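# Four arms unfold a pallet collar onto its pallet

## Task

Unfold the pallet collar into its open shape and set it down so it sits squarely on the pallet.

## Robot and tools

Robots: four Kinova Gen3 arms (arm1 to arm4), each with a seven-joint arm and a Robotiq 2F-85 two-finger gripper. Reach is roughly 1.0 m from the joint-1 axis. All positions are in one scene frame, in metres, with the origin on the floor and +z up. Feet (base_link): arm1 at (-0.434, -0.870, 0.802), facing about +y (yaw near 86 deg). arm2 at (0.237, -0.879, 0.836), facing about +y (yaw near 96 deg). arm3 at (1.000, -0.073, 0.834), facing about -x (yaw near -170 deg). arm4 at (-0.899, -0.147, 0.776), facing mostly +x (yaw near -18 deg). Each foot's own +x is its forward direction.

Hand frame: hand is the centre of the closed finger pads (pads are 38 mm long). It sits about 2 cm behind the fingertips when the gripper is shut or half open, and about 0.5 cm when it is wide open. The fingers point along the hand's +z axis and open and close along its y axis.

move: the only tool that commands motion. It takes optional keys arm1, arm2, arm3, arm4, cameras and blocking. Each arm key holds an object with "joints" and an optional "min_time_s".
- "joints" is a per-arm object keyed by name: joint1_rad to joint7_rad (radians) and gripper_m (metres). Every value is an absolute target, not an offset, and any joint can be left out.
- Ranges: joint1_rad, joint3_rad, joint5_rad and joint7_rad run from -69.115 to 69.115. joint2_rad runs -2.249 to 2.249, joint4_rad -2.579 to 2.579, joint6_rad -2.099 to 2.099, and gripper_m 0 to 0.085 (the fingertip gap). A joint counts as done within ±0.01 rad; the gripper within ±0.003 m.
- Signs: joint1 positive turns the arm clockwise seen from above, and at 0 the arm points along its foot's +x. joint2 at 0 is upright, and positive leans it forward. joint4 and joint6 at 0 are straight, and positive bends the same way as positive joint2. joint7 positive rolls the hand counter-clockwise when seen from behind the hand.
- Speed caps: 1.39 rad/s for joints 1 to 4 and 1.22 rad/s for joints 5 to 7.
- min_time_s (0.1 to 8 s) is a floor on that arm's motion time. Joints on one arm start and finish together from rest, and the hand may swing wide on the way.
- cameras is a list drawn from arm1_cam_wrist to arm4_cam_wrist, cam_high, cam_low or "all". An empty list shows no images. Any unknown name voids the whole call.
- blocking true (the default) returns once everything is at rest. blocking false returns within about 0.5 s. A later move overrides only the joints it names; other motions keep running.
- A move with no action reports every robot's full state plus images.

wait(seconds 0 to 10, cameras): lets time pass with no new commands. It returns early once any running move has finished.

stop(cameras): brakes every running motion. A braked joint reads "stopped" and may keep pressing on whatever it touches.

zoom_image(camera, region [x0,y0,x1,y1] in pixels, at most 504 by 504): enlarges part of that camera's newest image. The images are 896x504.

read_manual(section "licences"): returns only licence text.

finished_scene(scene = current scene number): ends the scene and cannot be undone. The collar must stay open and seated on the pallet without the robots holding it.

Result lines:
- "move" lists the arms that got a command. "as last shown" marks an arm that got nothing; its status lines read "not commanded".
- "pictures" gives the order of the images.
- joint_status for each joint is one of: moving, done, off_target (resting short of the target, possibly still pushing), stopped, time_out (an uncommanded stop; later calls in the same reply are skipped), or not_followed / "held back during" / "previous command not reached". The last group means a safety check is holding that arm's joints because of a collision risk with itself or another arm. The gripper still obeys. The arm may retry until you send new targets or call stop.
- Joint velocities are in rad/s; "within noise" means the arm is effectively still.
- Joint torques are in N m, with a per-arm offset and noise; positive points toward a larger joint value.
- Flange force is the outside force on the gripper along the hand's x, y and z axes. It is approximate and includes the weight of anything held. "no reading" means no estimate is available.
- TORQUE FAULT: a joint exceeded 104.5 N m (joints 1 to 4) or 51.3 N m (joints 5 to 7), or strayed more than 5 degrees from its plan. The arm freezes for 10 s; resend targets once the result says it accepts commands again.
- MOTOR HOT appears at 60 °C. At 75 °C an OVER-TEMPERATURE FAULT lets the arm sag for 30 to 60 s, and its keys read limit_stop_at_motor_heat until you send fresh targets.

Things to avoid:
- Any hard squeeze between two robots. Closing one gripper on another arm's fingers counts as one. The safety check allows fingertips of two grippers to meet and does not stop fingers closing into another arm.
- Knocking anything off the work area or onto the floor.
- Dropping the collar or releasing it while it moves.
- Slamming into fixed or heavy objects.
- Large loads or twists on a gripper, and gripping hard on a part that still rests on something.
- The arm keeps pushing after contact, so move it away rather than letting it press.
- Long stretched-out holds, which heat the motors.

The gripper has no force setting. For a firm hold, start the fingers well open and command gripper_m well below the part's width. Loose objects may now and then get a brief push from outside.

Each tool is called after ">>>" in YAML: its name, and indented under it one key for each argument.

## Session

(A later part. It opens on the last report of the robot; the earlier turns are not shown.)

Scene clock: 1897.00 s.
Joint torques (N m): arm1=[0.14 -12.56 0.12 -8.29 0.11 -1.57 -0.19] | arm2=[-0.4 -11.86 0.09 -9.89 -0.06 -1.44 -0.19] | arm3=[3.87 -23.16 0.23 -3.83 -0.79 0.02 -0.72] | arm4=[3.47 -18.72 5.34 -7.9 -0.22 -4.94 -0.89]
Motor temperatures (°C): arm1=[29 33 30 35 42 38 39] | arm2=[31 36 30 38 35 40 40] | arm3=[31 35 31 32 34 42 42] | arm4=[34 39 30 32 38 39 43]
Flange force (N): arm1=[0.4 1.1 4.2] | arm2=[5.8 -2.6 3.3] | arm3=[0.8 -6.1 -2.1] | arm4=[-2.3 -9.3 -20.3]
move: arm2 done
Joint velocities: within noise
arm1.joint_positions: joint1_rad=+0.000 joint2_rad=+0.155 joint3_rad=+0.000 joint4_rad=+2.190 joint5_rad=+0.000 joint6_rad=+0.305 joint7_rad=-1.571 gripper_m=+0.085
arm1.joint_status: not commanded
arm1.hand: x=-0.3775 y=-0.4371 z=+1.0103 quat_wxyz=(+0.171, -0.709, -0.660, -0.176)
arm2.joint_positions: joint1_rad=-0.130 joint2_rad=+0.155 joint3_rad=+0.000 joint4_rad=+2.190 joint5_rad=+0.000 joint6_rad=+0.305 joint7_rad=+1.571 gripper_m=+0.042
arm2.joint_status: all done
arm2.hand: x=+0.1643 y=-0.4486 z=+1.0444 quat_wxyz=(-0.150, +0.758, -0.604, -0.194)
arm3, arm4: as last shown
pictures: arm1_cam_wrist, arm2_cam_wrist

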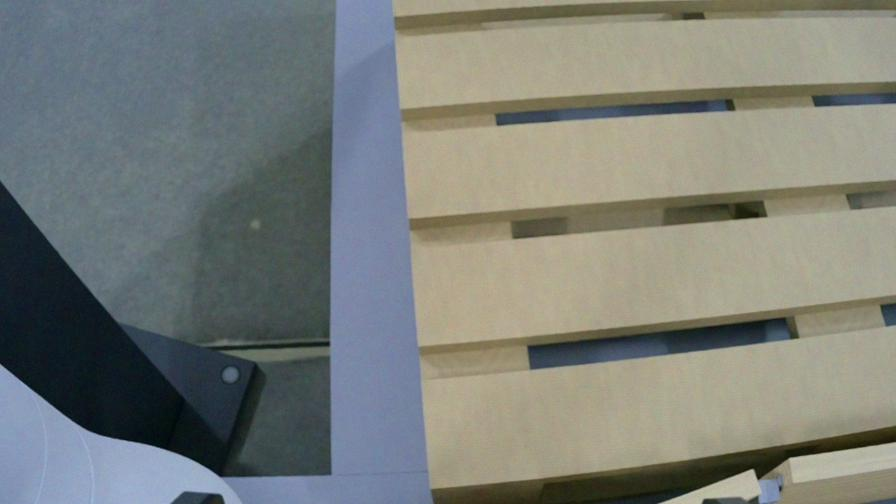

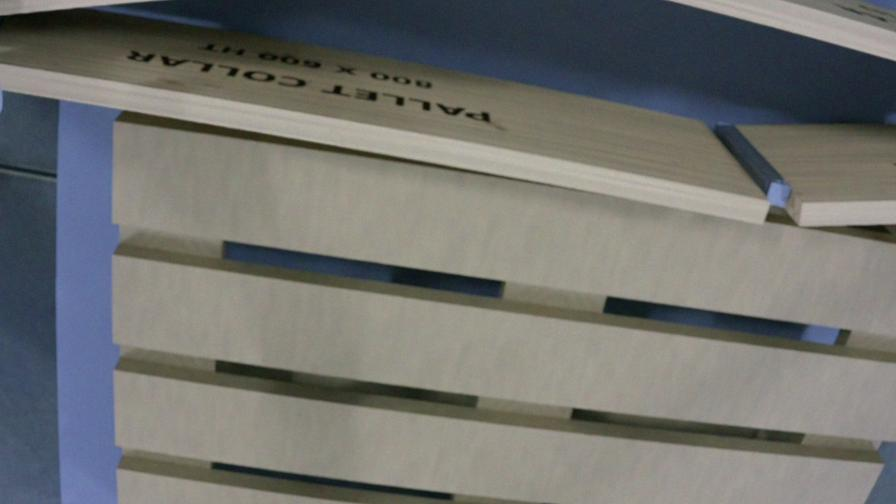

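>>> move:
  arm3: {"joints": {"joint2_rad": 1.6376, "joint4_rad": 0.9302, "joint6_rad": 0.5738, "gripper_m": 0.01}, "min_time_s": 2}
  arm4: {"joints": {"joint2_rad": 1.376, "joint4_rad": 1.5711, "joint6_rad": 0.1945, "gripper_m": 0.01}, "min_time_s": 2}
  cameras: ["cam_low", "arm3_cam_wrist", "arm4_cam_wrist"]

Scene clock: 1945.97 s.
Joint torques (N m): arm1=[0.06 -12.46 0.19 -8.35 0.16 -1.54 -0.25] | arm2=[-0.45 -11.87 0.09 -9.84 -0.07 -1.46 -0.2] | arm3=[-0.82 -40.9 -1.73 -6.9 -0.21 1.06 0.72] | arm4=[2.25 -33.19 3.13 -0.63 -0.03 1.25 -0.18]
Motor temperatures (°C): arm1=[29 33 30 35 42 38 39] | arm2=[31 35 30 39 35 40 40] | arm3=[31 35 31 32 34 42 42] | arm4=[34 39 30 32 38 39 43]
Flange force (N): arm1=[0.1 2.2 4.1] | arm2=[5.6 -2.9 3.3] | arm3=[9.4 -3.1 33.1] | arm4=[6.3 1.4 30.2]
move: arm3 off_target; arm4 off_target
Joint velocities: within noise
arm1, arm2: as last shown
arm3.joint_positions: joint1_rad=-0.399 joint2_rad=+1.638 joint3_rad=+0.000 joint4_rad=+0.930 joint5_rad=+0.000 joint6_rad=+0.574 joint7_rad=-1.925 gripper_m=+0.019
arm3.joint_status: gripper_m off_target (ended at +0.019, target +0.010); the others done
arm3.hand: x=+0.4900 y=-0.3708 z=+0.5148 quat_wxyz=(+0.000, -0.108, +0.994, +0.001)
arm4.joint_positions: joint1_rad=+0.237 joint2_rad=+1.376 joint3_rad=+0.000 joint4_rad=+1.571 joint5_rad=+0.000 joint6_rad=+0.195 joint7_rad=-0.813 gripper_m=+0.019
arm4.joint_status: gripper_m off_target (ended at +0.019, target +0.010); the others done
arm4.hand: x=-0.5108 y=-0.4181 z=+0.5218 quat_wxyz=(-0.006, -0.995, -0.104, +0.006)
pictures: arm3_cam_wrist, arm4_cam_wrist, cam_low

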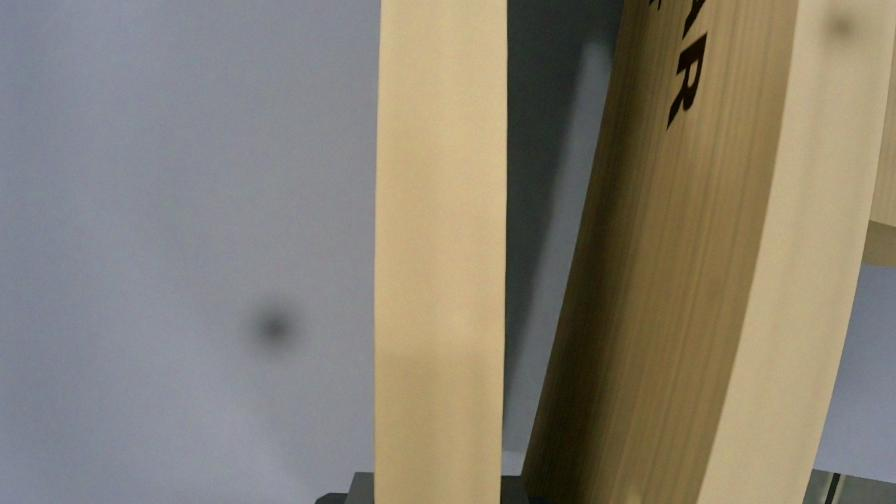

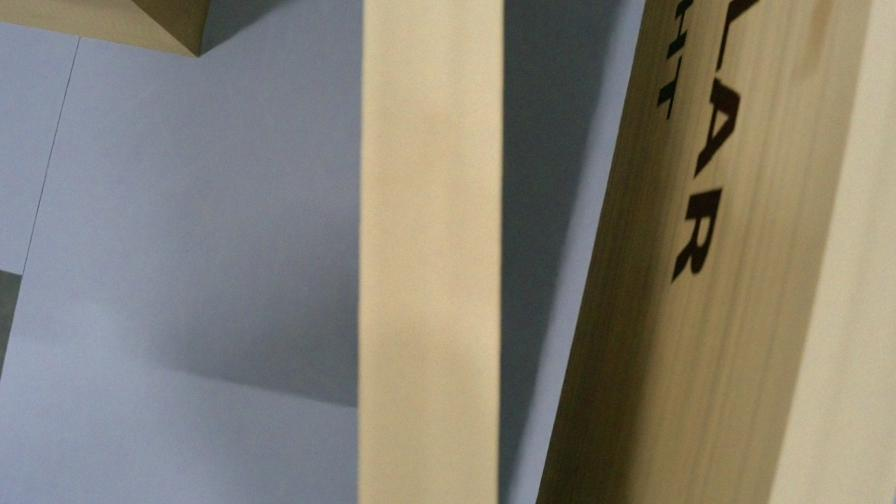

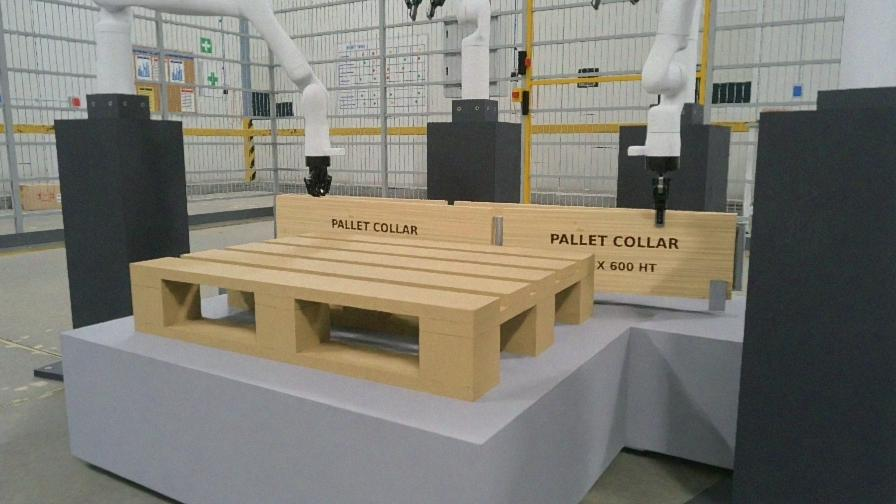

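>>> move:
  arm3: {"joints": {"joint2_rad": 1.5416, "joint4_rad": 1.0294, "joint6_rad": 0.5706}, "min_time_s": 2}
  arm4: {"joints": {"joint2_rad": 1.2831, "joint4_rad": 1.6337, "joint6_rad": 0.2248}, "min_time_s": 2}

>>> move:
  arm3: {"joints": {"joint2_rad": 1.4396, "joint4_rad": 1.1184, "joint6_rad": 0.5836}, "min_time_s": 2}
  arm4: {"joints": {"joint2_rad": 1.1792, "joint4_rad": 1.6899, "joint6_rad": 0.2725}, "min_time_s": 2}

>>> move:
  arm3: {"joints": {"joint2_rad": 1.353, "joint4_rad": 1.1806, "joint6_rad": 0.608}, "min_time_s": 2}
  arm4: {"joints": {"joint2_rad": 1.0873, "joint4_rad": 1.7272, "joint6_rad": 0.3271}, "min_time_s": 2}

>>> move:
  arm3: {"joints": {"joint2_rad": 1.2708, "joint4_rad": 1.2283, "joint6_rad": 0.6425}, "min_time_s": 2}
  arm4: {"joints": {"joint2_rad": 0.9969, "joint4_rad": 1.7523, "joint6_rad": 0.3924}, "min_time_s": 2}
  cameras: ["cam_low", "cam_high", "arm3_cam_wrist", "arm4_cam_wrist", "arm2_cam_wrist"]

Scene clock: 1962.00 s.
Joint torques (N m): arm1=[0.15 -12.57 0.21 -8.34 0.16 -1.58 -0.26] | arm2=[-0.4 -11.82 0.11 -9.86 -0.07 -1.45 -0.18] | arm3=[-0.41 -41.85 -1.43 -7.47 -0.08 0.73 0.74] | arm4=[1.81 -33.79 2.51 -1.85 -0.01 0.85 -0.22]
Motor temperatures (°C): arm1=[29 33 30 35 42 38 39] | arm2=[31 35 30 39 35 40 40] | arm3=[31 37 31 32 34 42 42] | arm4=[34 40 30 32 38 39 43]
Flange force (N): arm1=[0.3 1.9 4.3] | arm2=[5.7 -2.6 3.2] | arm3=[7.9 -3.4 32.9] | arm4=[5.0 1.4 30.2]
move: arm3 done; arm4 done
Joint velocities: within noise
arm1, arm2: as last shown
arm3.joint_positions: joint1_rad=-0.399 joint2_rad=+1.542 joint3_rad=+0.000 joint4_rad=+1.029 joint5_rad=+0.000 joint6_rad=+0.571 joint7_rad=-1.925 gripper_m=+0.019
arm3.joint_status: all done
arm3.hand: x=+0.4901 y=-0.3709 z=+0.5547 quat_wxyz=(+0.000, -0.108, +0.994, +0.001)
arm4.joint_positions: joint1_rad=+0.237 joint2_rad=+1.283 joint3_rad=+0.000 joint4_rad=+1.634 joint5_rad=+0.000 joint6_rad=+0.225 joint7_rad=-0.813 gripper_m=+0.019
arm4.joint_status: all done
arm4.hand: x=-0.5104 y=-0.4177 z=+0.5618 quat_wxyz=(-0.006, -0.995, -0.104, +0.006)
pictures: none

Scene clock: 1964.30 s.
Joint torques (N m): arm1=[0.12 -12.6 0.13 -8.38 0.14 -1.5 -0.22] | arm2=[-0.39 -11.82 0.05 -9.91 -0.06 -1.47 -0.19] | arm3=[0.39 -43.06 -0.71 -8.87 0.1 0.08 0.75] | arm4=[1.06 -34.48 1.71 -4.02 -0.13 0.19 -0.26]
Motor temperatures (°C): arm1=[29 33 30 35 42 38 39] | arm2=[31 35 30 39 35 40 40] | arm3=[31 37 31 32 34 42 42] | arm4=[34 40 30 32 38 39 43]
Flange force (N): arm1=[0.0 1.5 4.6] | arm2=[5.8 -2.5 3.1] | arm3=[5.4 -4.0 32.5] | arm4=[2.3 1.0 29.7]
move: arm3 done; arm4 done
Joint velocities: within noise
arm1, arm2: as last shown
arm3.joint_positions: joint1_rad=-0.399 joint2_rad=+1.440 joint3_rad=+0.000 joint4_rad=+1.118 joint5_rad=+0.000 joint6_rad=+0.584 joint7_rad=-1.925 gripper_m=+0.019
arm3.joint_status: all done
arm3.hand: x=+0.4900 y=-0.3710 z=+0.5996 quat_wxyz=(+0.000, -0.108, +0.994, +0.001)
arm4.joint_positions: joint1_rad=+0.237 joint2_rad=+1.179 joint3_rad=+0.000 joint4_rad=+1.690 joint5_rad=+0.000 joint6_rad=+0.273 joint7_rad=-0.813 gripper_m=+0.019
arm4.joint_status: all done
arm4.hand: x=-0.5100 y=-0.4171 z=+0.6066 quat_wxyz=(-0.006, -0.995, -0.104, +0.006)
pictures: none

Scene clock: 1966.60 s.
Joint torques (N m): arm1=[0.15 -12.48 0.25 -8.36 0.14 -1.56 -0.23] | arm2=[-0.39 -11.84 0.06 -9.89 -0.06 -1.45 -0.18] | arm3=[1.28 -44.06 0.15 -10.48 0.32 -0.56 0.72] | arm4=[0.29 -35.24 0.82 -6.28 -0.31 -0.57 -0.27]
Motor temperatures (°C): arm1=[29 33 30 35 42 38 39] | arm2=[31 35 30 39 35 40 40] | arm3=[31 37 31 32 34 42 42] | arm4=[34 40 30 32 38 39 43]
Flange force (N): arm1=[0.1 1.7 4.1] | arm2=[5.8 -2.5 3.2] | arm3=[2.6 -4.7 32.2] | arm4=[-0.1 0.9 29.8]
move: arm3 done; arm4 done
Joint velocities: within noise
arm1, arm2: as last shown
arm3.joint_positions: joint1_rad=-0.399 joint2_rad=+1.353 joint3_rad=+0.000 joint4_rad=+1.181 joint5_rad=+0.000 joint6_rad=+0.608 joint7_rad=-1.925 gripper_m=+0.019
arm3.joint_status: all done
arm3.hand: x=+0.4900 y=-0.3711 z=+0.6398 quat_wxyz=(+0.000, -0.108, +0.994, +0.001)
arm4.joint_positions: joint1_rad=+0.237 joint2_rad=+1.087 joint3_rad=+0.000 joint4_rad=+1.727 joint5_rad=+0.000 joint6_rad=+0.327 joint7_rad=-0.813 gripper_m=+0.019
arm4.joint_status: all done
arm4.hand: x=-0.5096 y=-0.4166 z=+0.6467 quat_wxyz=(-0.006, -0.995, -0.104, +0.006)
pictures: none

Scene clock: 1968.90 s.
Joint torques (N m): arm1=[0.15 -12.54 0.19 -8.37 0.13 -1.6 -0.23] | arm2=[-0.43 -11.84 0.08 -9.81 -0.06 -1.46 -0.19] | arm3=[1.91 -44.29 0.66 -11.54 0.3 -0.86 0.54] | arm4=[-0.2 -35.31 0.25 -8.16 -0.4 -1 -0.16]
Motor temperatures (°C): arm1=[29 33 30 35 42 38 39] | arm2=[31 35 30 39 35 40 40] | arm3=[31 38 31 32 34 42 42] | arm4=[34 41 30 32 38 39 43]
Flange force (N): arm1=[0.2 1.5 4.1] | arm2=[5.5 -2.8 3.2] | arm3=[1.4 -5.1 31.9] | arm4=[-1.5 0.7 29.6]
move: arm3 done; arm4 done
Joint velocities: within noise
arm1, arm2: as last shown
arm3.joint_positions: joint1_rad=-0.399 joint2_rad=+1.271 joint3_rad=+0.000 joint4_rad=+1.228 joint5_rad=+0.000 joint6_rad=+0.643 joint7_rad=-1.925 gripper_m=+0.019
arm3.joint_status: all done
arm3.hand: x=+0.4900 y=-0.3711 z=+0.6796 quat_wxyz=(+0.000, -0.108, +0.994, +0.001)
arm4.joint_positions: joint1_rad=+0.237 joint2_rad=+0.997 joint3_rad=+0.000 joint4_rad=+1.752 joint5_rad=+0.000 joint6_rad=+0.392 joint7_rad=-0.813 gripper_m=+0.019
arm4.joint_status: all done
arm4.hand: x=-0.5092 y=-0.4161 z=+0.6868 quat_wxyz=(-0.006, -0.995, -0.104, +0.006)
pictures: arm2_cam_wrist, arm3_cam_wrist, arm4_cam_wrist, cam_high, cam_low

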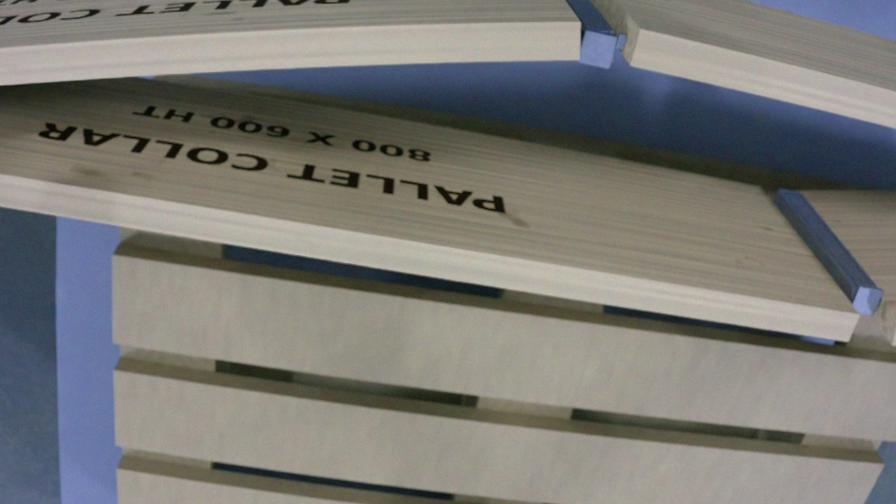

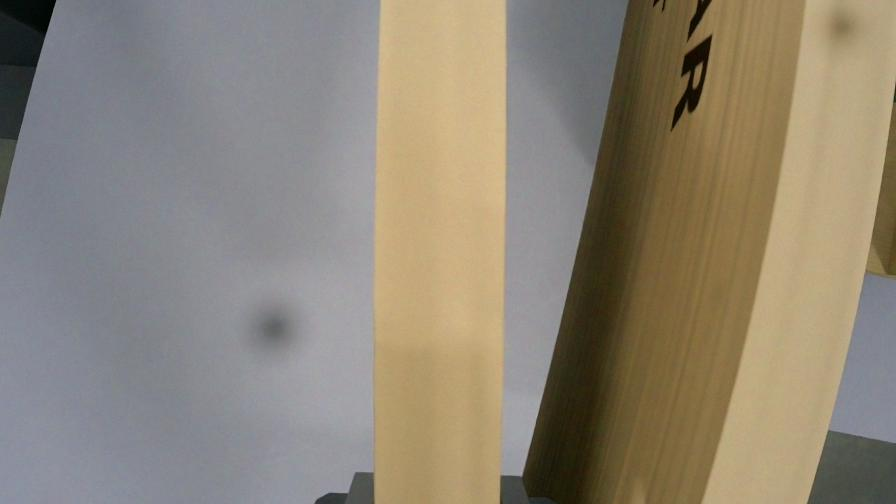

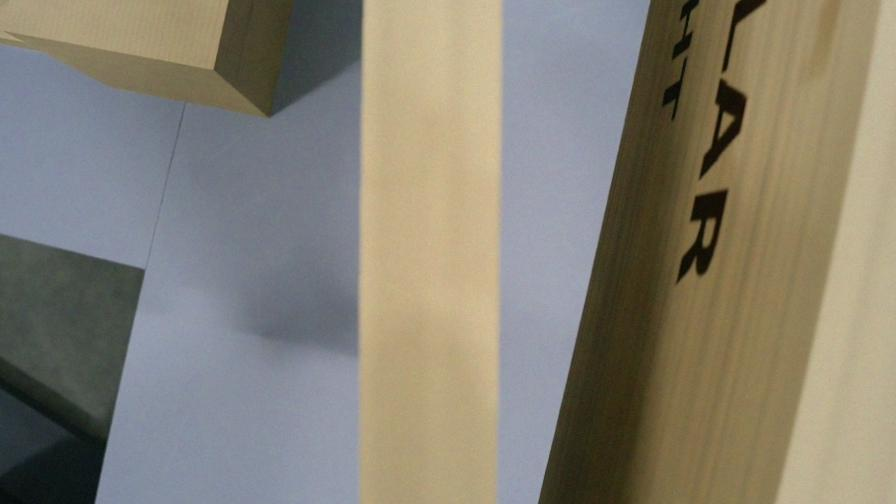

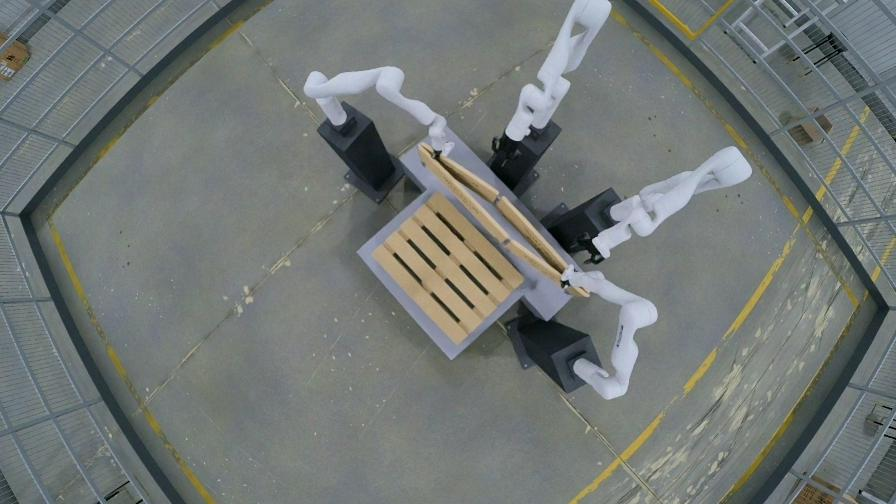

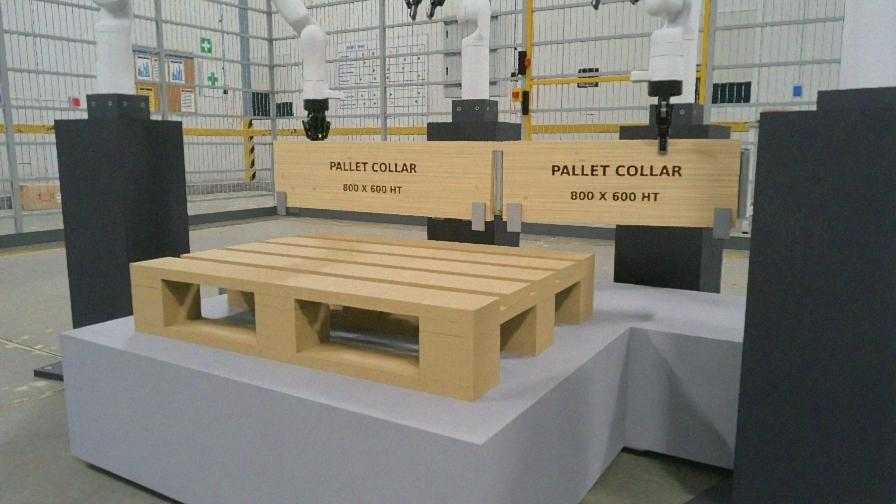

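>>> move:
  arm3: {"joints": {"joint1_rad": -0.2845, "joint2_rad": 1.2321, "joint4_rad": 1.3549, "joint6_rad": 0.5546, "joint7_rad": -1.6391}, "min_time_s": 3}
  arm4: {"joints": {"joint1_rad": 0.1731, "joint2_rad": 0.9824, "joint4_rad": 1.807, "joint6_rad": 0.3522, "joint7_rad": -0.7062}, "min_time_s": 3}
  cameras: ["cam_low"]

Scene clock: 2143.37 s.
Joint torques (N m): arm1=[0.1 -12.52 0.2 -8.28 0.18 -1.53 -0.23] | arm2=[-0.38 -11.83 0.08 -9.91 -0.05 -1.46 -0.19] | arm3=[-0.14 -40.95 -1.29 -8.16 0.23 0.21 1.08] | arm4=[1.59 -32.56 1.99 -4.69 -0.34 0.54 -0.53]
Motor temperatures (°C): arm1=[29 33 30 35 42 38 39] | arm2=[30 34 30 39 35 40 40] | arm3=[31 49 31 32 34 42 42] | arm4=[33 48 30 32 38 38 43]
Flange force (N): arm1=[0.3 2.0 4.3] | arm2=[5.8 -2.5 3.2] | arm3=[6.1 -2.1 31.8] | arm4=[3.4 1.8 29.6]
move: arm3 done; arm4 done
Joint velocities: within noise
arm1, arm2: as last shown
arm3.joint_positions: joint1_rad=-0.285 joint2_rad=+1.232 joint3_rad=+0.000 joint4_rad=+1.355 joint5_rad=+0.000 joint6_rad=+0.555 joint7_rad=-1.639 gripper_m=+0.019
arm3.joint_status: all done
arm3.hand: x=+0.4843 y=-0.2985 z=+0.6797 quat_wxyz=(+0.001, -0.193, +0.981, +0.001)
arm4.joint_positions: joint1_rad=+0.173 joint2_rad=+0.982 joint3_rad=+0.000 joint4_rad=+1.807 joint5_rad=+0.000 joint6_rad=+0.352 joint7_rad=-0.706 gripper_m=+0.019
arm4.joint_status: all done
arm4.hand: x=-0.5060 y=-0.3833 z=+0.6869 quat_wxyz=(-0.005, -0.982, -0.189, +0.006)

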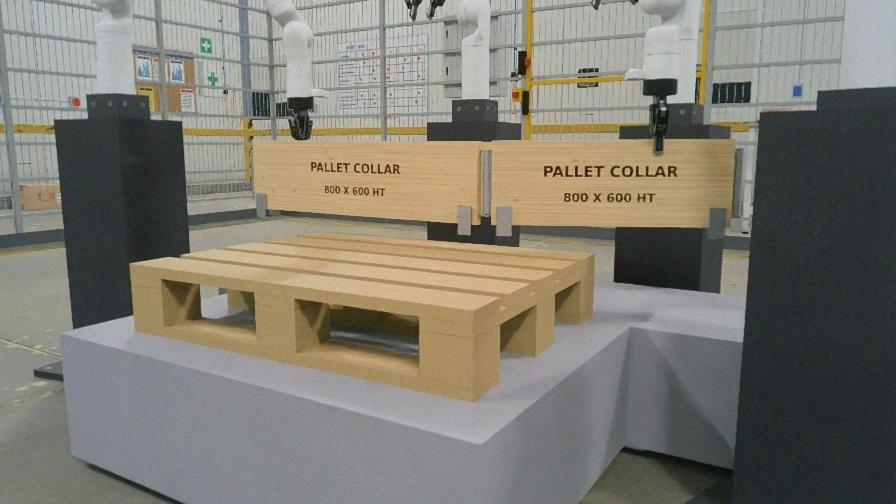

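>>> move:
  arm3: {"joints": {"joint1_rad": -0.159, "joint2_rad": 1.2127, "joint4_rad": 1.4233, "joint6_rad": 0.5056, "joint7_rad": -1.3423}, "min_time_s": 2.5}
  arm4: {"joints": {"joint1_rad": 0.0995, "joint2_rad": 0.9724, "joint4_rad": 1.8451, "joint6_rad": 0.3241, "joint7_rad": -0.6086}, "min_time_s": 2.5}

>>> move:
  arm3: {"joints": {"joint1_rad": -0.0291, "joint2_rad": 1.2088, "joint4_rad": 1.4376, "joint6_rad": 0.4952, "joint7_rad": -1.0413}, "min_time_s": 2.5}
  arm4: {"joints": {"joint1_rad": 0.0173, "joint2_rad": 0.9663, "joint4_rad": 1.8667, "joint6_rad": 0.3086, "joint7_rad": -0.5196}, "min_time_s": 2.5}

>>> move:
  arm3: {"joints": {"joint1_rad": 0.0977, "joint2_rad": 1.2195, "joint4_rad": 1.4005, "joint6_rad": 0.5216, "joint7_rad": -0.7432}, "min_time_s": 2.5}
  arm4: {"joints": {"joint1_rad": -0.0721, "joint2_rad": 0.9643, "joint4_rad": 1.8698, "joint6_rad": 0.3075, "joint7_rad": -0.4377}, "min_time_s": 2.5}
  cameras: ["cam_low", "cam_high"]

Scene clock: 2161.97 s.
Joint torques (N m): arm1=[0.16 -12.5 0.16 -8.35 0.18 -1.52 -0.22] | arm2=[-0.41 -11.91 0.14 -9.9 -0.07 -1.45 -0.19] | arm3=[-0.58 -38.89 -1.91 -5.89 0.16 1.02 1.12] | arm4=[1.95 -30.74 2.68 -2.41 0.07 1.39 -0.26]
Motor temperatures (°C): arm1=[29 33 30 35 42 38 39] | arm2=[30 34 30 39 35 40 40] | arm3=[31 49 31 32 34 42 42] | arm4=[33 47 30 32 38 38 43]
Flange force (N): arm1=[0.1 1.5 4.3] | arm2=[5.7 -2.7 3.4] | arm3=[8.5 1.1 31.9] | arm4=[6.0 3.9 29.3]
move: arm3 done; arm4 done
Joint velocities: within noise
arm1, arm2: as last shown
arm3.joint_positions: joint1_rad=-0.159 joint2_rad=+1.213 joint3_rad=+0.000 joint4_rad=+1.423 joint5_rad=+0.000 joint6_rad=+0.506 joint7_rad=-1.342 gripper_m=+0.019
arm3.joint_status: all done
arm3.hand: x=+0.4753 y=-0.2269 z=+0.6797 quat_wxyz=(+0.001, -0.276, +0.961, +0.001)
arm4.joint_positions: joint1_rad=+0.100 joint2_rad=+0.972 joint3_rad=+0.000 joint4_rad=+1.845 joint5_rad=+0.000 joint6_rad=+0.324 joint7_rad=-0.609 gripper_m=+0.019
arm4.joint_status: all done
arm4.hand: x=-0.4996 y=-0.3494 z=+0.6869 quat_wxyz=(-0.005, -0.962, -0.272, +0.006)
pictures: none

Scene clock: 2164.77 s.
Joint torques (N m): arm1=[0.11 -12.54 0.16 -8.33 0.12 -1.59 -0.28] | arm2=[-0.42 -11.81 0.12 -9.87 -0.08 -1.44 -0.18] | arm3=[-0.43 -37.96 -2.07 -4.94 0.17 1.51 1.29] | arm4=[1.71 -29.91 2.37 -1.49 0.16 1.83 -0.06]
Motor temperatures (°C): arm1=[29 33 30 35 42 38 39] | arm2=[30 34 30 39 35 40 40] | arm3=[31 49 31 32 34 42 42] | arm4=[33 47 30 32 38 38 43]
Flange force (N): arm1=[0.3 2.0 4.1] | arm2=[5.8 -2.6 3.2] | arm3=[8.8 3.5 31.7] | arm4=[5.9 5.0 29.4]
move: arm3 done; arm4 done
Joint velocities: within noise
arm1.joint_positions: joint1_rad=+0.000 joint2_rad=+0.155 joint3_rad=+0.000 joint4_rad=+2.190 joint5_rad=+0.000 joint6_rad=+0.305 joint7_rad=-1.571 gripper_m=+0.085
arm1.joint_status: not commanded
arm1.hand: x=-0.3775 y=-0.4371 z=+1.0103 quat_wxyz=(+0.171, -0.709, -0.660, -0.176)
arm2.joint_positions: joint1_rad=-0.130 joint2_rad=+0.155 joint3_rad=+0.000 joint4_rad=+2.190 joint5_rad=+0.000 joint6_rad=+0.305 joint7_rad=+1.571 gripper_m=+0.042
arm2.joint_status: not commanded
arm2.hand: x=+0.1643 y=-0.4486 z=+1.0444 quat_wxyz=(-0.150, +0.758, -0.604, -0.194)
arm3.joint_positions: joint1_rad=-0.029 joint2_rad=+1.209 joint3_rad=+0.000 joint4_rad=+1.438 joint5_rad=+0.000 joint6_rad=+0.495 joint7_rad=-1.041 gripper_m=+0.019
arm3.joint_status: all done
arm3.hand: x=+0.4631 y=-0.1569 z=+0.6798 quat_wxyz=(+0.001, -0.357, +0.934, +0.001)
arm4.joint_positions: joint1_rad=+0.017 joint2_rad=+0.966 joint3_rad=+0.000 joint4_rad=+1.867 joint5_rad=+0.000 joint6_rad=+0.309 joint7_rad=-0.520 gripper_m=+0.019
arm4.joint_status: all done
arm4.hand: x=-0.4901 y=-0.3139 z=+0.6870 quat_wxyz=(-0.004, -0.936, -0.353, +0.007)
pictures: none

Scene clock: 2167.57 s.
Joint torques (N m): arm1=[0.07 -12.56 0.17 -8.26 0.14 -1.53 -0.23] | arm2=[-0.42 -11.84 0.09 -9.9 -0.05 -1.46 -0.19] | arm3=[-0.19 -38.62 -1.95 -5.39 0.15 1.56 1.4] | arm4=[1.28 -29.78 1.96 -1.41 0.18 1.9 0]
Motor temperatures (°C): arm1=[29 33 30 35 42 38 39] | arm2=[30 34 30 39 35 40 40] | arm3=[31 49 31 32 34 42 42] | arm4=[33 47 30 32 38 38 43]
Flange force (N): arm1=[0.5 2.0 4.4] | arm2=[5.8 -2.7 3.2] | arm3=[7.8 5.6 32.0] | arm4=[4.7 5.7 29.3]
move: arm3 done; arm4 done
Joint velocities: within noise
arm1, arm2: as last shown
arm3.joint_positions: joint1_rad=+0.098 joint2_rad=+1.220 joint3_rad=+0.000 joint4_rad=+1.400 joint5_rad=+0.000 joint6_rad=+0.522 joint7_rad=-0.743 gripper_m=+0.019
arm3.joint_status: all done
arm3.hand: x=+0.4480 y=-0.0891 z=+0.6797 quat_wxyz=(+0.001, -0.436, +0.900, +0.001)
arm4.joint_positions: joint1_rad=-0.072 joint2_rad=+0.964 joint3_rad=+0.000 joint4_rad=+1.870 joint5_rad=+0.000 joint6_rad=+0.307 joint7_rad=-0.438 gripper_m=+0.019
arm4.joint_status: all done
arm4.hand: x=-0.4777 y=-0.2765 z=+0.6870 quat_wxyz=(-0.004, -0.902, -0.432, +0.007)
pictures: cam_high, cam_low

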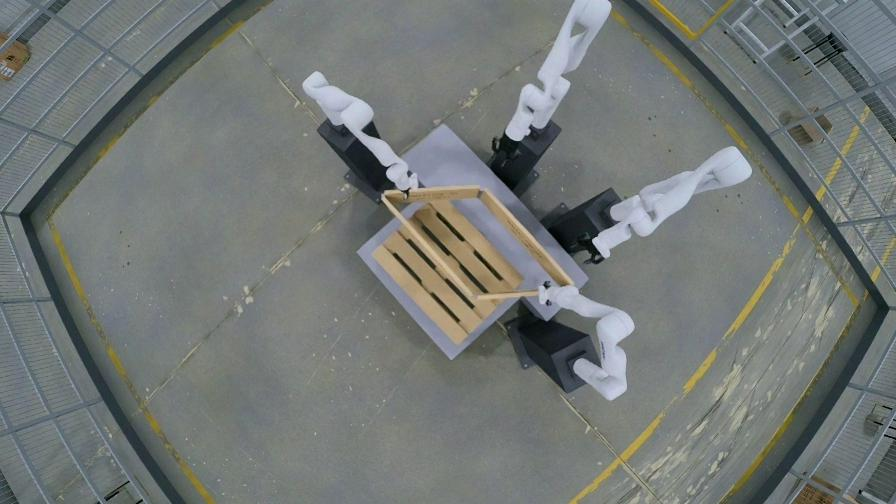

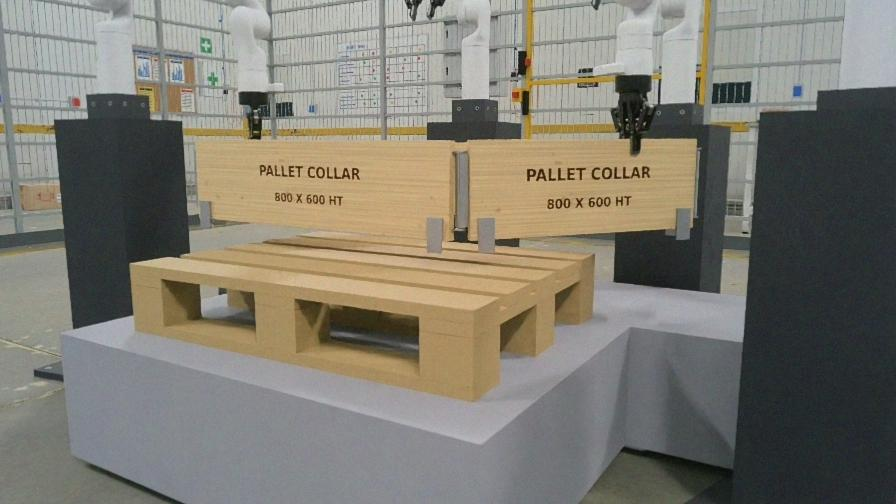

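>>> move:
  arm3: {"joints": {"joint1_rad": 0.2143, "joint2_rad": 1.2445, "joint4_rad": 1.3164, "joint6_rad": 0.5807, "joint7_rad": -0.4554}, "min_time_s": 2.5}
  arm4: {"joints": {"joint1_rad": -0.1676, "joint2_rad": 0.9664, "joint4_rad": 1.8539, "joint6_rad": 0.3213, "joint7_rad": -0.362}, "min_time_s": 2.5}

>>> move:
  arm3: {"joints": {"joint1_rad": 0.3173, "joint2_rad": 1.2849, "joint4_rad": 1.1867, "joint6_rad": 0.67, "joint7_rad": -0.1811}, "min_time_s": 2.5}
  arm4: {"joints": {"joint1_rad": -0.2663, "joint2_rad": 0.9731, "joint4_rad": 1.8183, "joint6_rad": 0.3502, "joint7_rad": -0.2895}, "min_time_s": 2.5}

>>> move:
  arm3: {"joints": {"joint1_rad": 0.4051, "joint2_rad": 1.3456, "joint4_rad": 1.0089, "joint6_rad": 0.7871, "joint7_rad": 0.0778}, "min_time_s": 2.5}
  arm4: {"joints": {"joint1_rad": -0.366, "joint2_rad": 0.9857, "joint4_rad": 1.7605, "joint6_rad": 0.3954, "joint7_rad": -0.2179}, "min_time_s": 2.5}
  cameras: ["all"]

Scene clock: 2183.00 s.
Joint torques (N m): arm1=[0.15 -12.52 0.14 -8.31 0.14 -1.55 -0.19] | arm2=[-0.42 -11.88 0.09 -9.86 -0.05 -1.48 -0.18] | arm3=[0 -39.36 -1.67 -6 0.24 1.91 1.47] | arm4=[0.96 -30.13 1.7 -1.83 0.21 1.82 -0.02]
Motor temperatures (°C): arm1=[29 33 30 35 42 38 39] | arm2=[30 34 30 39 35 40 40] | arm3=[31 48 31 32 34 42 42] | arm4=[33 46 30 32 38 38 43]
Flange force (N): arm1=[0.3 1.1 4.2] | arm2=[5.6 -2.7 3.3] | arm3=[6.4 7.7 31.8] | arm4=[3.4 6.0 29.2]
move: arm3 done; arm4 done
Joint velocities: within noise
arm1, arm2: as last shown
arm3.joint_positions: joint1_rad=+0.214 joint2_rad=+1.244 joint3_rad=+0.000 joint4_rad=+1.316 joint5_rad=+0.000 joint6_rad=+0.581 joint7_rad=-0.455 gripper_m=+0.019
arm3.joint_status: all done
arm3.hand: x=+0.4306 y=-0.0239 z=+0.6797 quat_wxyz=(+0.001, -0.511, +0.859, +0.001)
arm4.joint_positions: joint1_rad=-0.168 joint2_rad=+0.966 joint3_rad=+0.000 joint4_rad=+1.854 joint5_rad=+0.000 joint6_rad=+0.321 joint7_rad=-0.362 gripper_m=+0.019
arm4.joint_status: all done
arm4.hand: x=-0.4628 y=-0.2363 z=+0.6870 quat_wxyz=(-0.003, -0.862, -0.507, +0.007)
pictures: none

Scene clock: 2185.80 s.
Joint torques (N m): arm1=[0.15 -12.55 0.19 -8.36 0.13 -1.55 -0.22] | arm2=[-0.39 -11.83 0.08 -9.86 -0.04 -1.47 -0.17] | arm3=[0.32 -40.52 -1.26 -6.56 0.36 2.42 1.6] | arm4=[0.64 -30.24 1.4 -1.54 0.33 2.25 0.25]
Motor temperatures (°C): arm1=[29 33 30 35 42 38 39] | arm2=[30 34 30 39 35 40 40] | arm3=[31 48 31 32 34 42 42] | arm4=[33 46 30 32 38 38 43]
Flange force (N): arm1=[0.2 1.4 4.3] | arm2=[5.6 -2.5 3.2] | arm3=[5.0 11.1 32.0] | arm4=[3.1 7.4 29.2]
move: arm3 done; arm4 done
Joint velocities: within noise
arm1, arm2: as last shown
arm3.joint_positions: joint1_rad=+0.317 joint2_rad=+1.285 joint3_rad=+0.000 joint4_rad=+1.187 joint5_rad=+0.000 joint6_rad=+0.670 joint7_rad=-0.181 gripper_m=+0.019
arm3.joint_status: all done
arm3.hand: x=+0.4111 y=+0.0384 z=+0.6800 quat_wxyz=(+0.001, -0.583, +0.813, +0.001)
arm4.joint_positions: joint1_rad=-0.266 joint2_rad=+0.973 joint3_rad=+0.000 joint4_rad=+1.818 joint5_rad=+0.000 joint6_rad=+0.350 joint7_rad=-0.290 gripper_m=+0.019
arm4.joint_status: all done
arm4.hand: x=-0.4460 y=-0.1932 z=+0.6869 quat_wxyz=(-0.002, -0.815, -0.579, +0.008)
pictures: none

Scene clock: 2188.60 s.
Joint torques (N m): arm1=[0.08 -12.51 0.12 -8.41 0.14 -1.56 -0.23] | arm2=[-0.41 -11.87 0.05 -9.87 -0.07 -1.45 -0.17] | arm3=[0.66 -42.66 -0.8 -8.13 0.39 2.6 1.63] | arm4=[0.2 -30.89 1.02 -2.12 0.32 2.44 0.26]
Motor temperatures (°C): arm1=[29 33 30 35 42 38 39] | arm2=[30 34 30 39 35 40 40] | arm3=[31 47 31 32 34 42 42] | arm4=[33 46 30 32 38 38 43]
Flange force (N): arm1=[0.0 1.7 4.2] | arm2=[5.7 -2.4 3.3] | arm3=[2.2 13.5 32.5] | arm4=[1.6 7.8 28.8]
move: arm3 done; arm4 done
Joint velocities: within noise
arm1, arm2: as last shown
arm3.joint_positions: joint1_rad=+0.405 joint2_rad=+1.346 joint3_rad=+0.000 joint4_rad=+1.009 joint5_rad=+0.000 joint6_rad=+0.787 joint7_rad=+0.078 gripper_m=+0.019
arm3.joint_status: all done
arm3.hand: x=+0.3901 y=+0.0975 z=+0.6799 quat_wxyz=(+0.001, -0.650, +0.760, +0.001)
arm4.joint_positions: joint1_rad=-0.366 joint2_rad=+0.986 joint3_rad=+0.000 joint4_rad=+1.760 joint5_rad=+0.000 joint6_rad=+0.395 joint7_rad=-0.218 gripper_m=+0.019
arm4.joint_status: all done
arm4.hand: x=-0.4275 y=-0.1469 z=+0.6869 quat_wxyz=(-0.002, -0.763, -0.647, +0.008)
pictures: arm1_cam_wrist, arm2_cam_wrist, arm3_cam_wrist, arm4_cam_wrist, cam_high, cam_low

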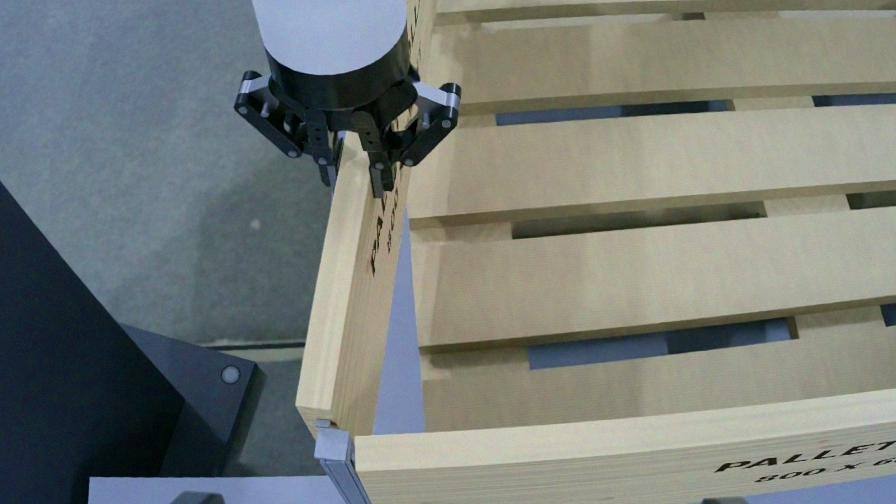

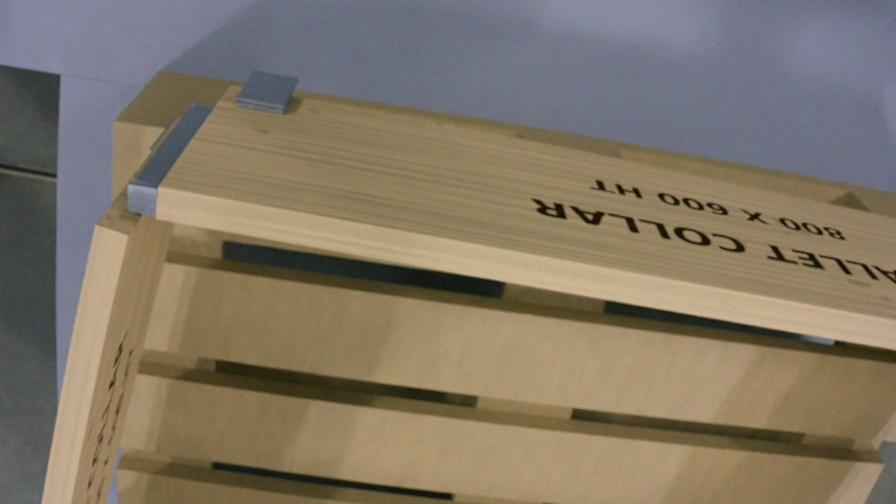

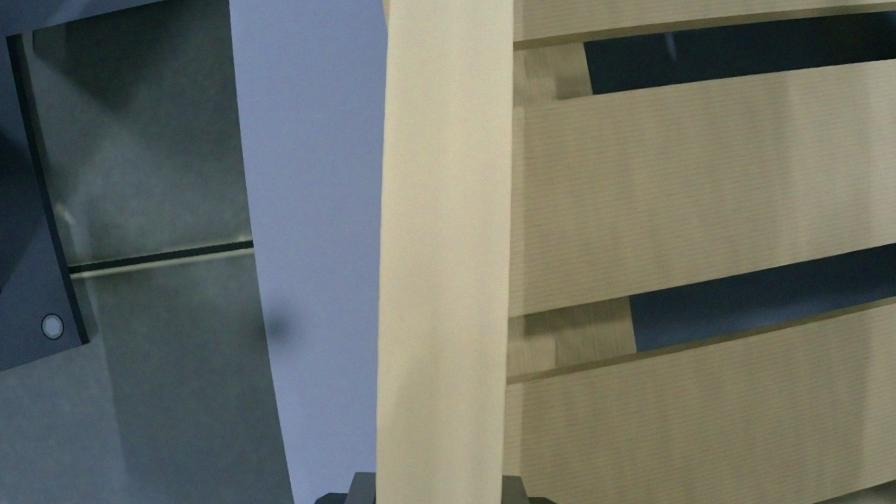

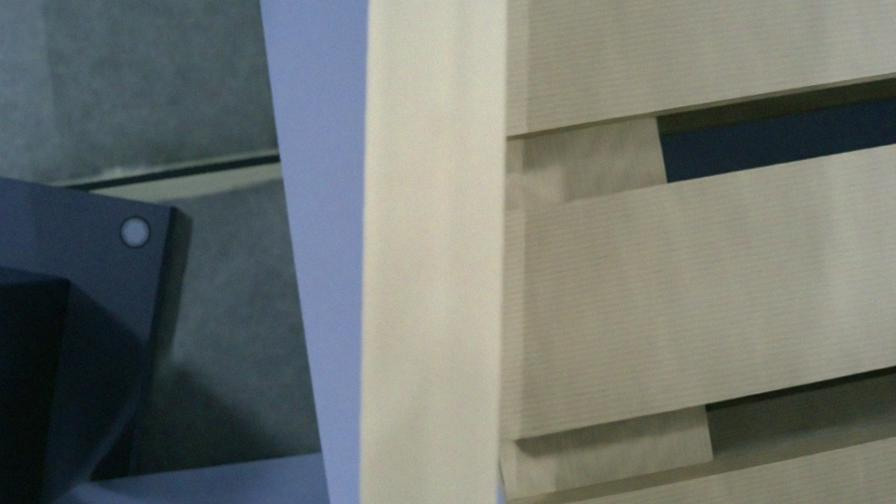

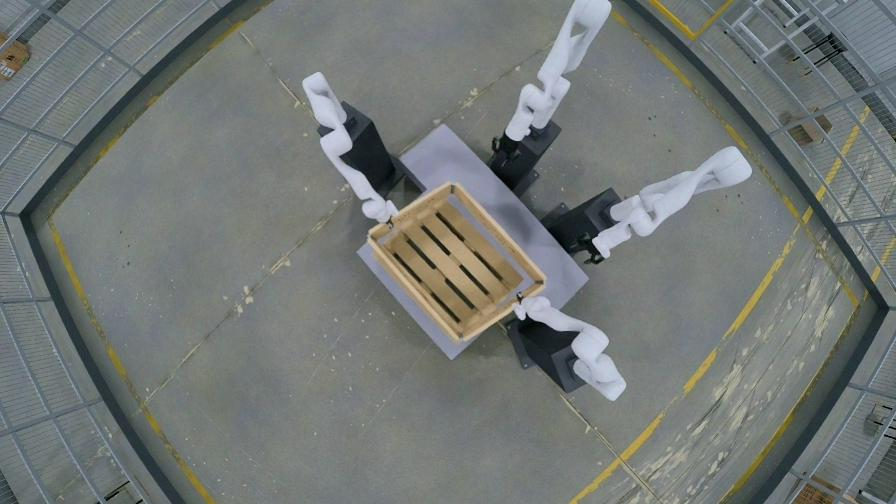

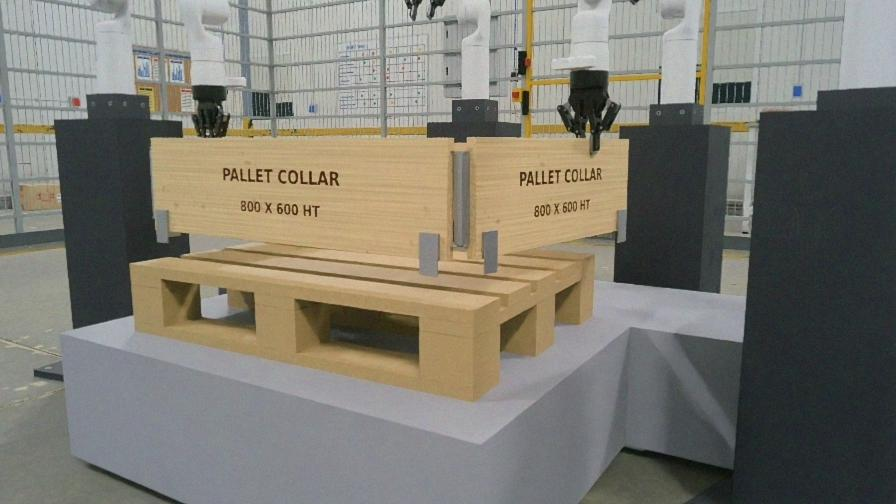

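>>> move:
  arm3: {"joints": {"joint1_rad": 0.4779, "joint2_rad": 1.4361, "joint4_rad": 0.7627, "joint6_rad": 0.9428, "joint7_rad": 0.3219}, "min_time_s": 2.5}
  arm4: {"joints": {"joint1_rad": -0.4645, "joint2_rad": 1.0067, "joint4_rad": 1.677, "joint6_rad": 0.4579, "joint7_rad": -0.1452}, "min_time_s": 2.5}
  arm1: {"joints": {"joint1_rad": 0.0, "joint7_rad": 1.571}}
  cameras: ["all"]

Scene clock: 2219.23 s.
Joint torques (N m): arm1=[0.17 -12.44 0.16 -8.27 0.14 -1.44 -0.25] | arm2=[-0.44 -11.84 0.12 -9.87 -0.07 -1.45 -0.18] | arm3=[0.57 -46.6 -1.06 -11.46 -0.22 1.91 1.22] | arm4=[0.51 -32.73 1.2 -4.76 -0.01 1.83 -0.1]
Motor temperatures (°C): arm1=[29 33 30 35 42 38 39] | arm2=[30 34 30 39 35 40 40] | arm3=[31 47 31 32 34 42 42] | arm4=[33 45 30 32 38 38 43]
Flange force (N): arm1=[-0.1 -1.5 4.3] | arm2=[5.7 -2.8 3.2] | arm3=[-2.3 14.0 33.8] | arm4=[0.6 4.1 28.1]
move: arm1 done; arm3 done; arm4 done
Joint velocities: within noise
arm1.joint_positions: joint1_rad=+0.000 joint2_rad=+0.155 joint3_rad=+0.000 joint4_rad=+2.190 joint5_rad=+0.000 joint6_rad=+0.305 joint7_rad=+1.571 gripper_m=+0.085
arm1.joint_status: all done
arm1.hand: x=-0.3775 y=-0.4371 z=+1.0103 quat_wxyz=(-0.176, +0.661, -0.709, -0.171)
arm2: as last shown
arm3.joint_positions: joint1_rad=+0.478 joint2_rad=+1.436 joint3_rad=+0.000 joint4_rad=+0.763 joint5_rad=+0.000 joint6_rad=+0.943 joint7_rad=+0.322 gripper_m=+0.019
arm3.joint_status: all done
arm3.hand: x=+0.3673 y=+0.1530 z=+0.6798 quat_wxyz=(+0.001, -0.713, +0.701, +0.001)
arm4.joint_positions: joint1_rad=-0.464 joint2_rad=+1.007 joint3_rad=+0.000 joint4_rad=+1.677 joint5_rad=+0.000 joint6_rad=+0.458 joint7_rad=-0.145 gripper_m=+0.019
arm4.joint_status: all done
arm4.hand: x=-0.4075 y=-0.0970 z=+0.6868 quat_wxyz=(-0.001, -0.704, -0.710, +0.008)
pictures: arm1_cam_wrist, arm2_cam_wrist, arm3_cam_wrist, arm4_cam_wrist, cam_high, cam_low

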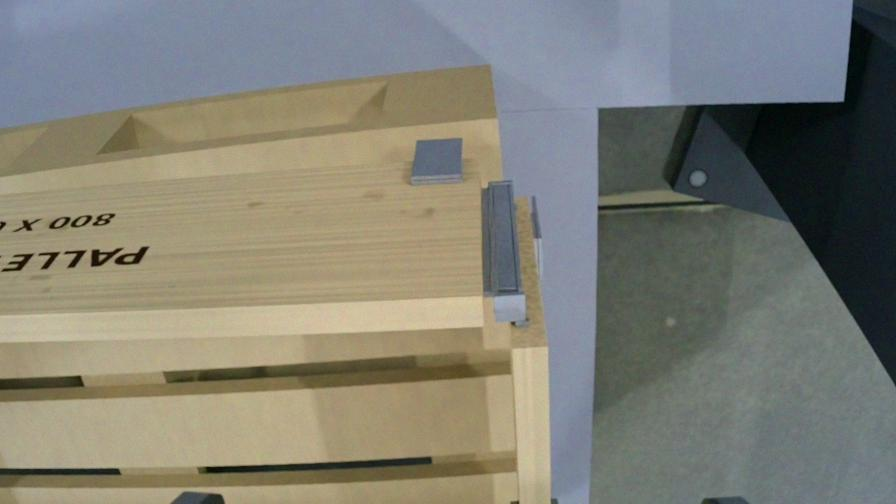

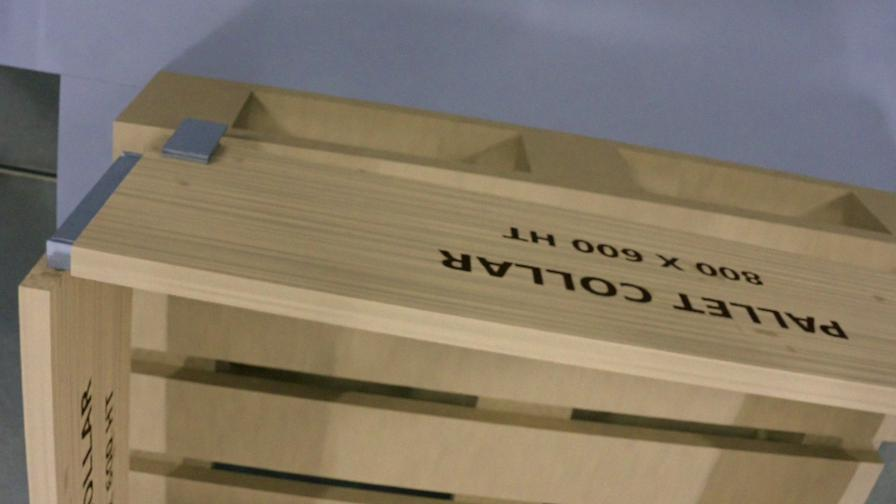

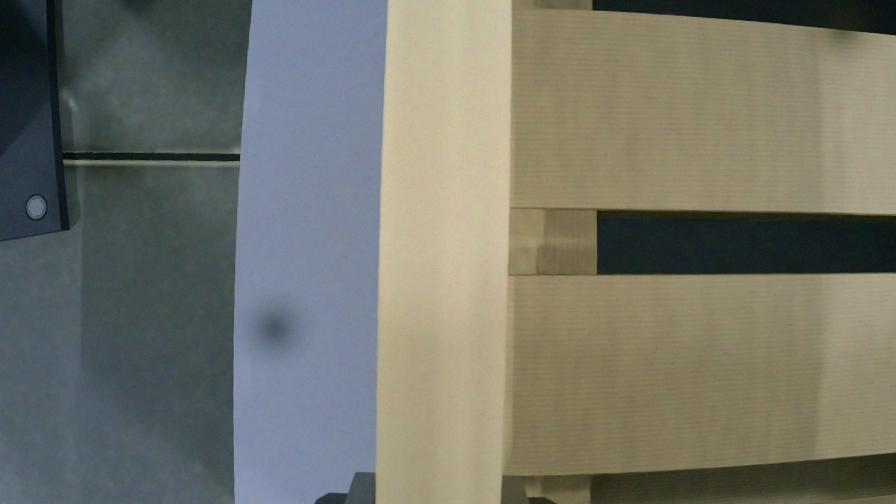

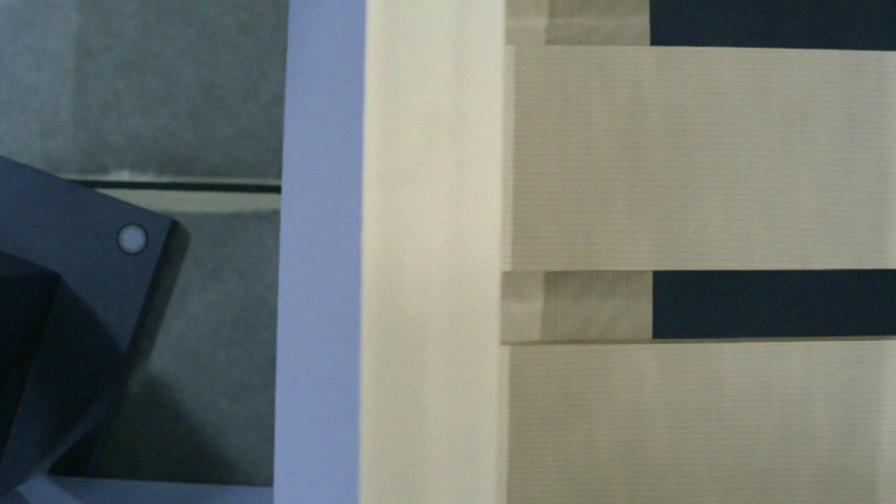

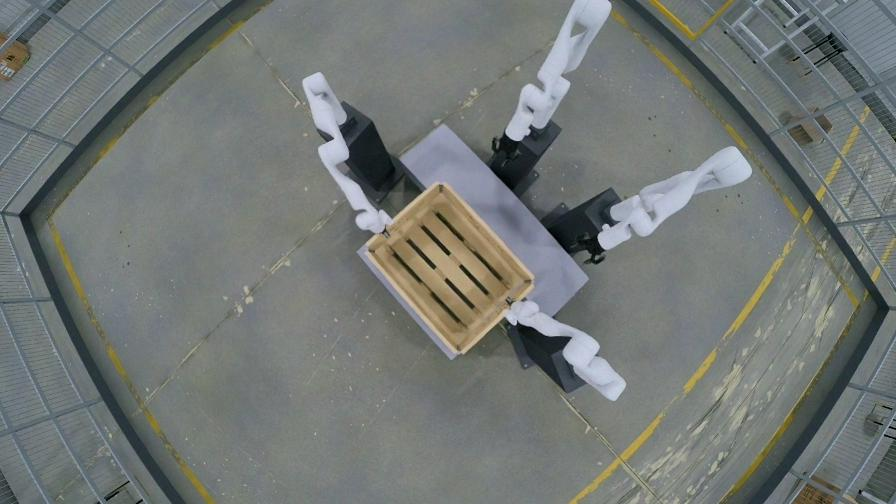

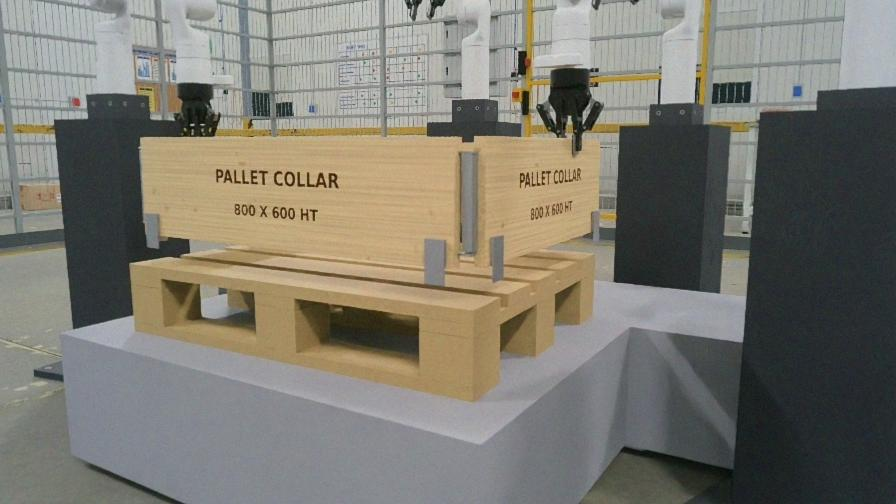

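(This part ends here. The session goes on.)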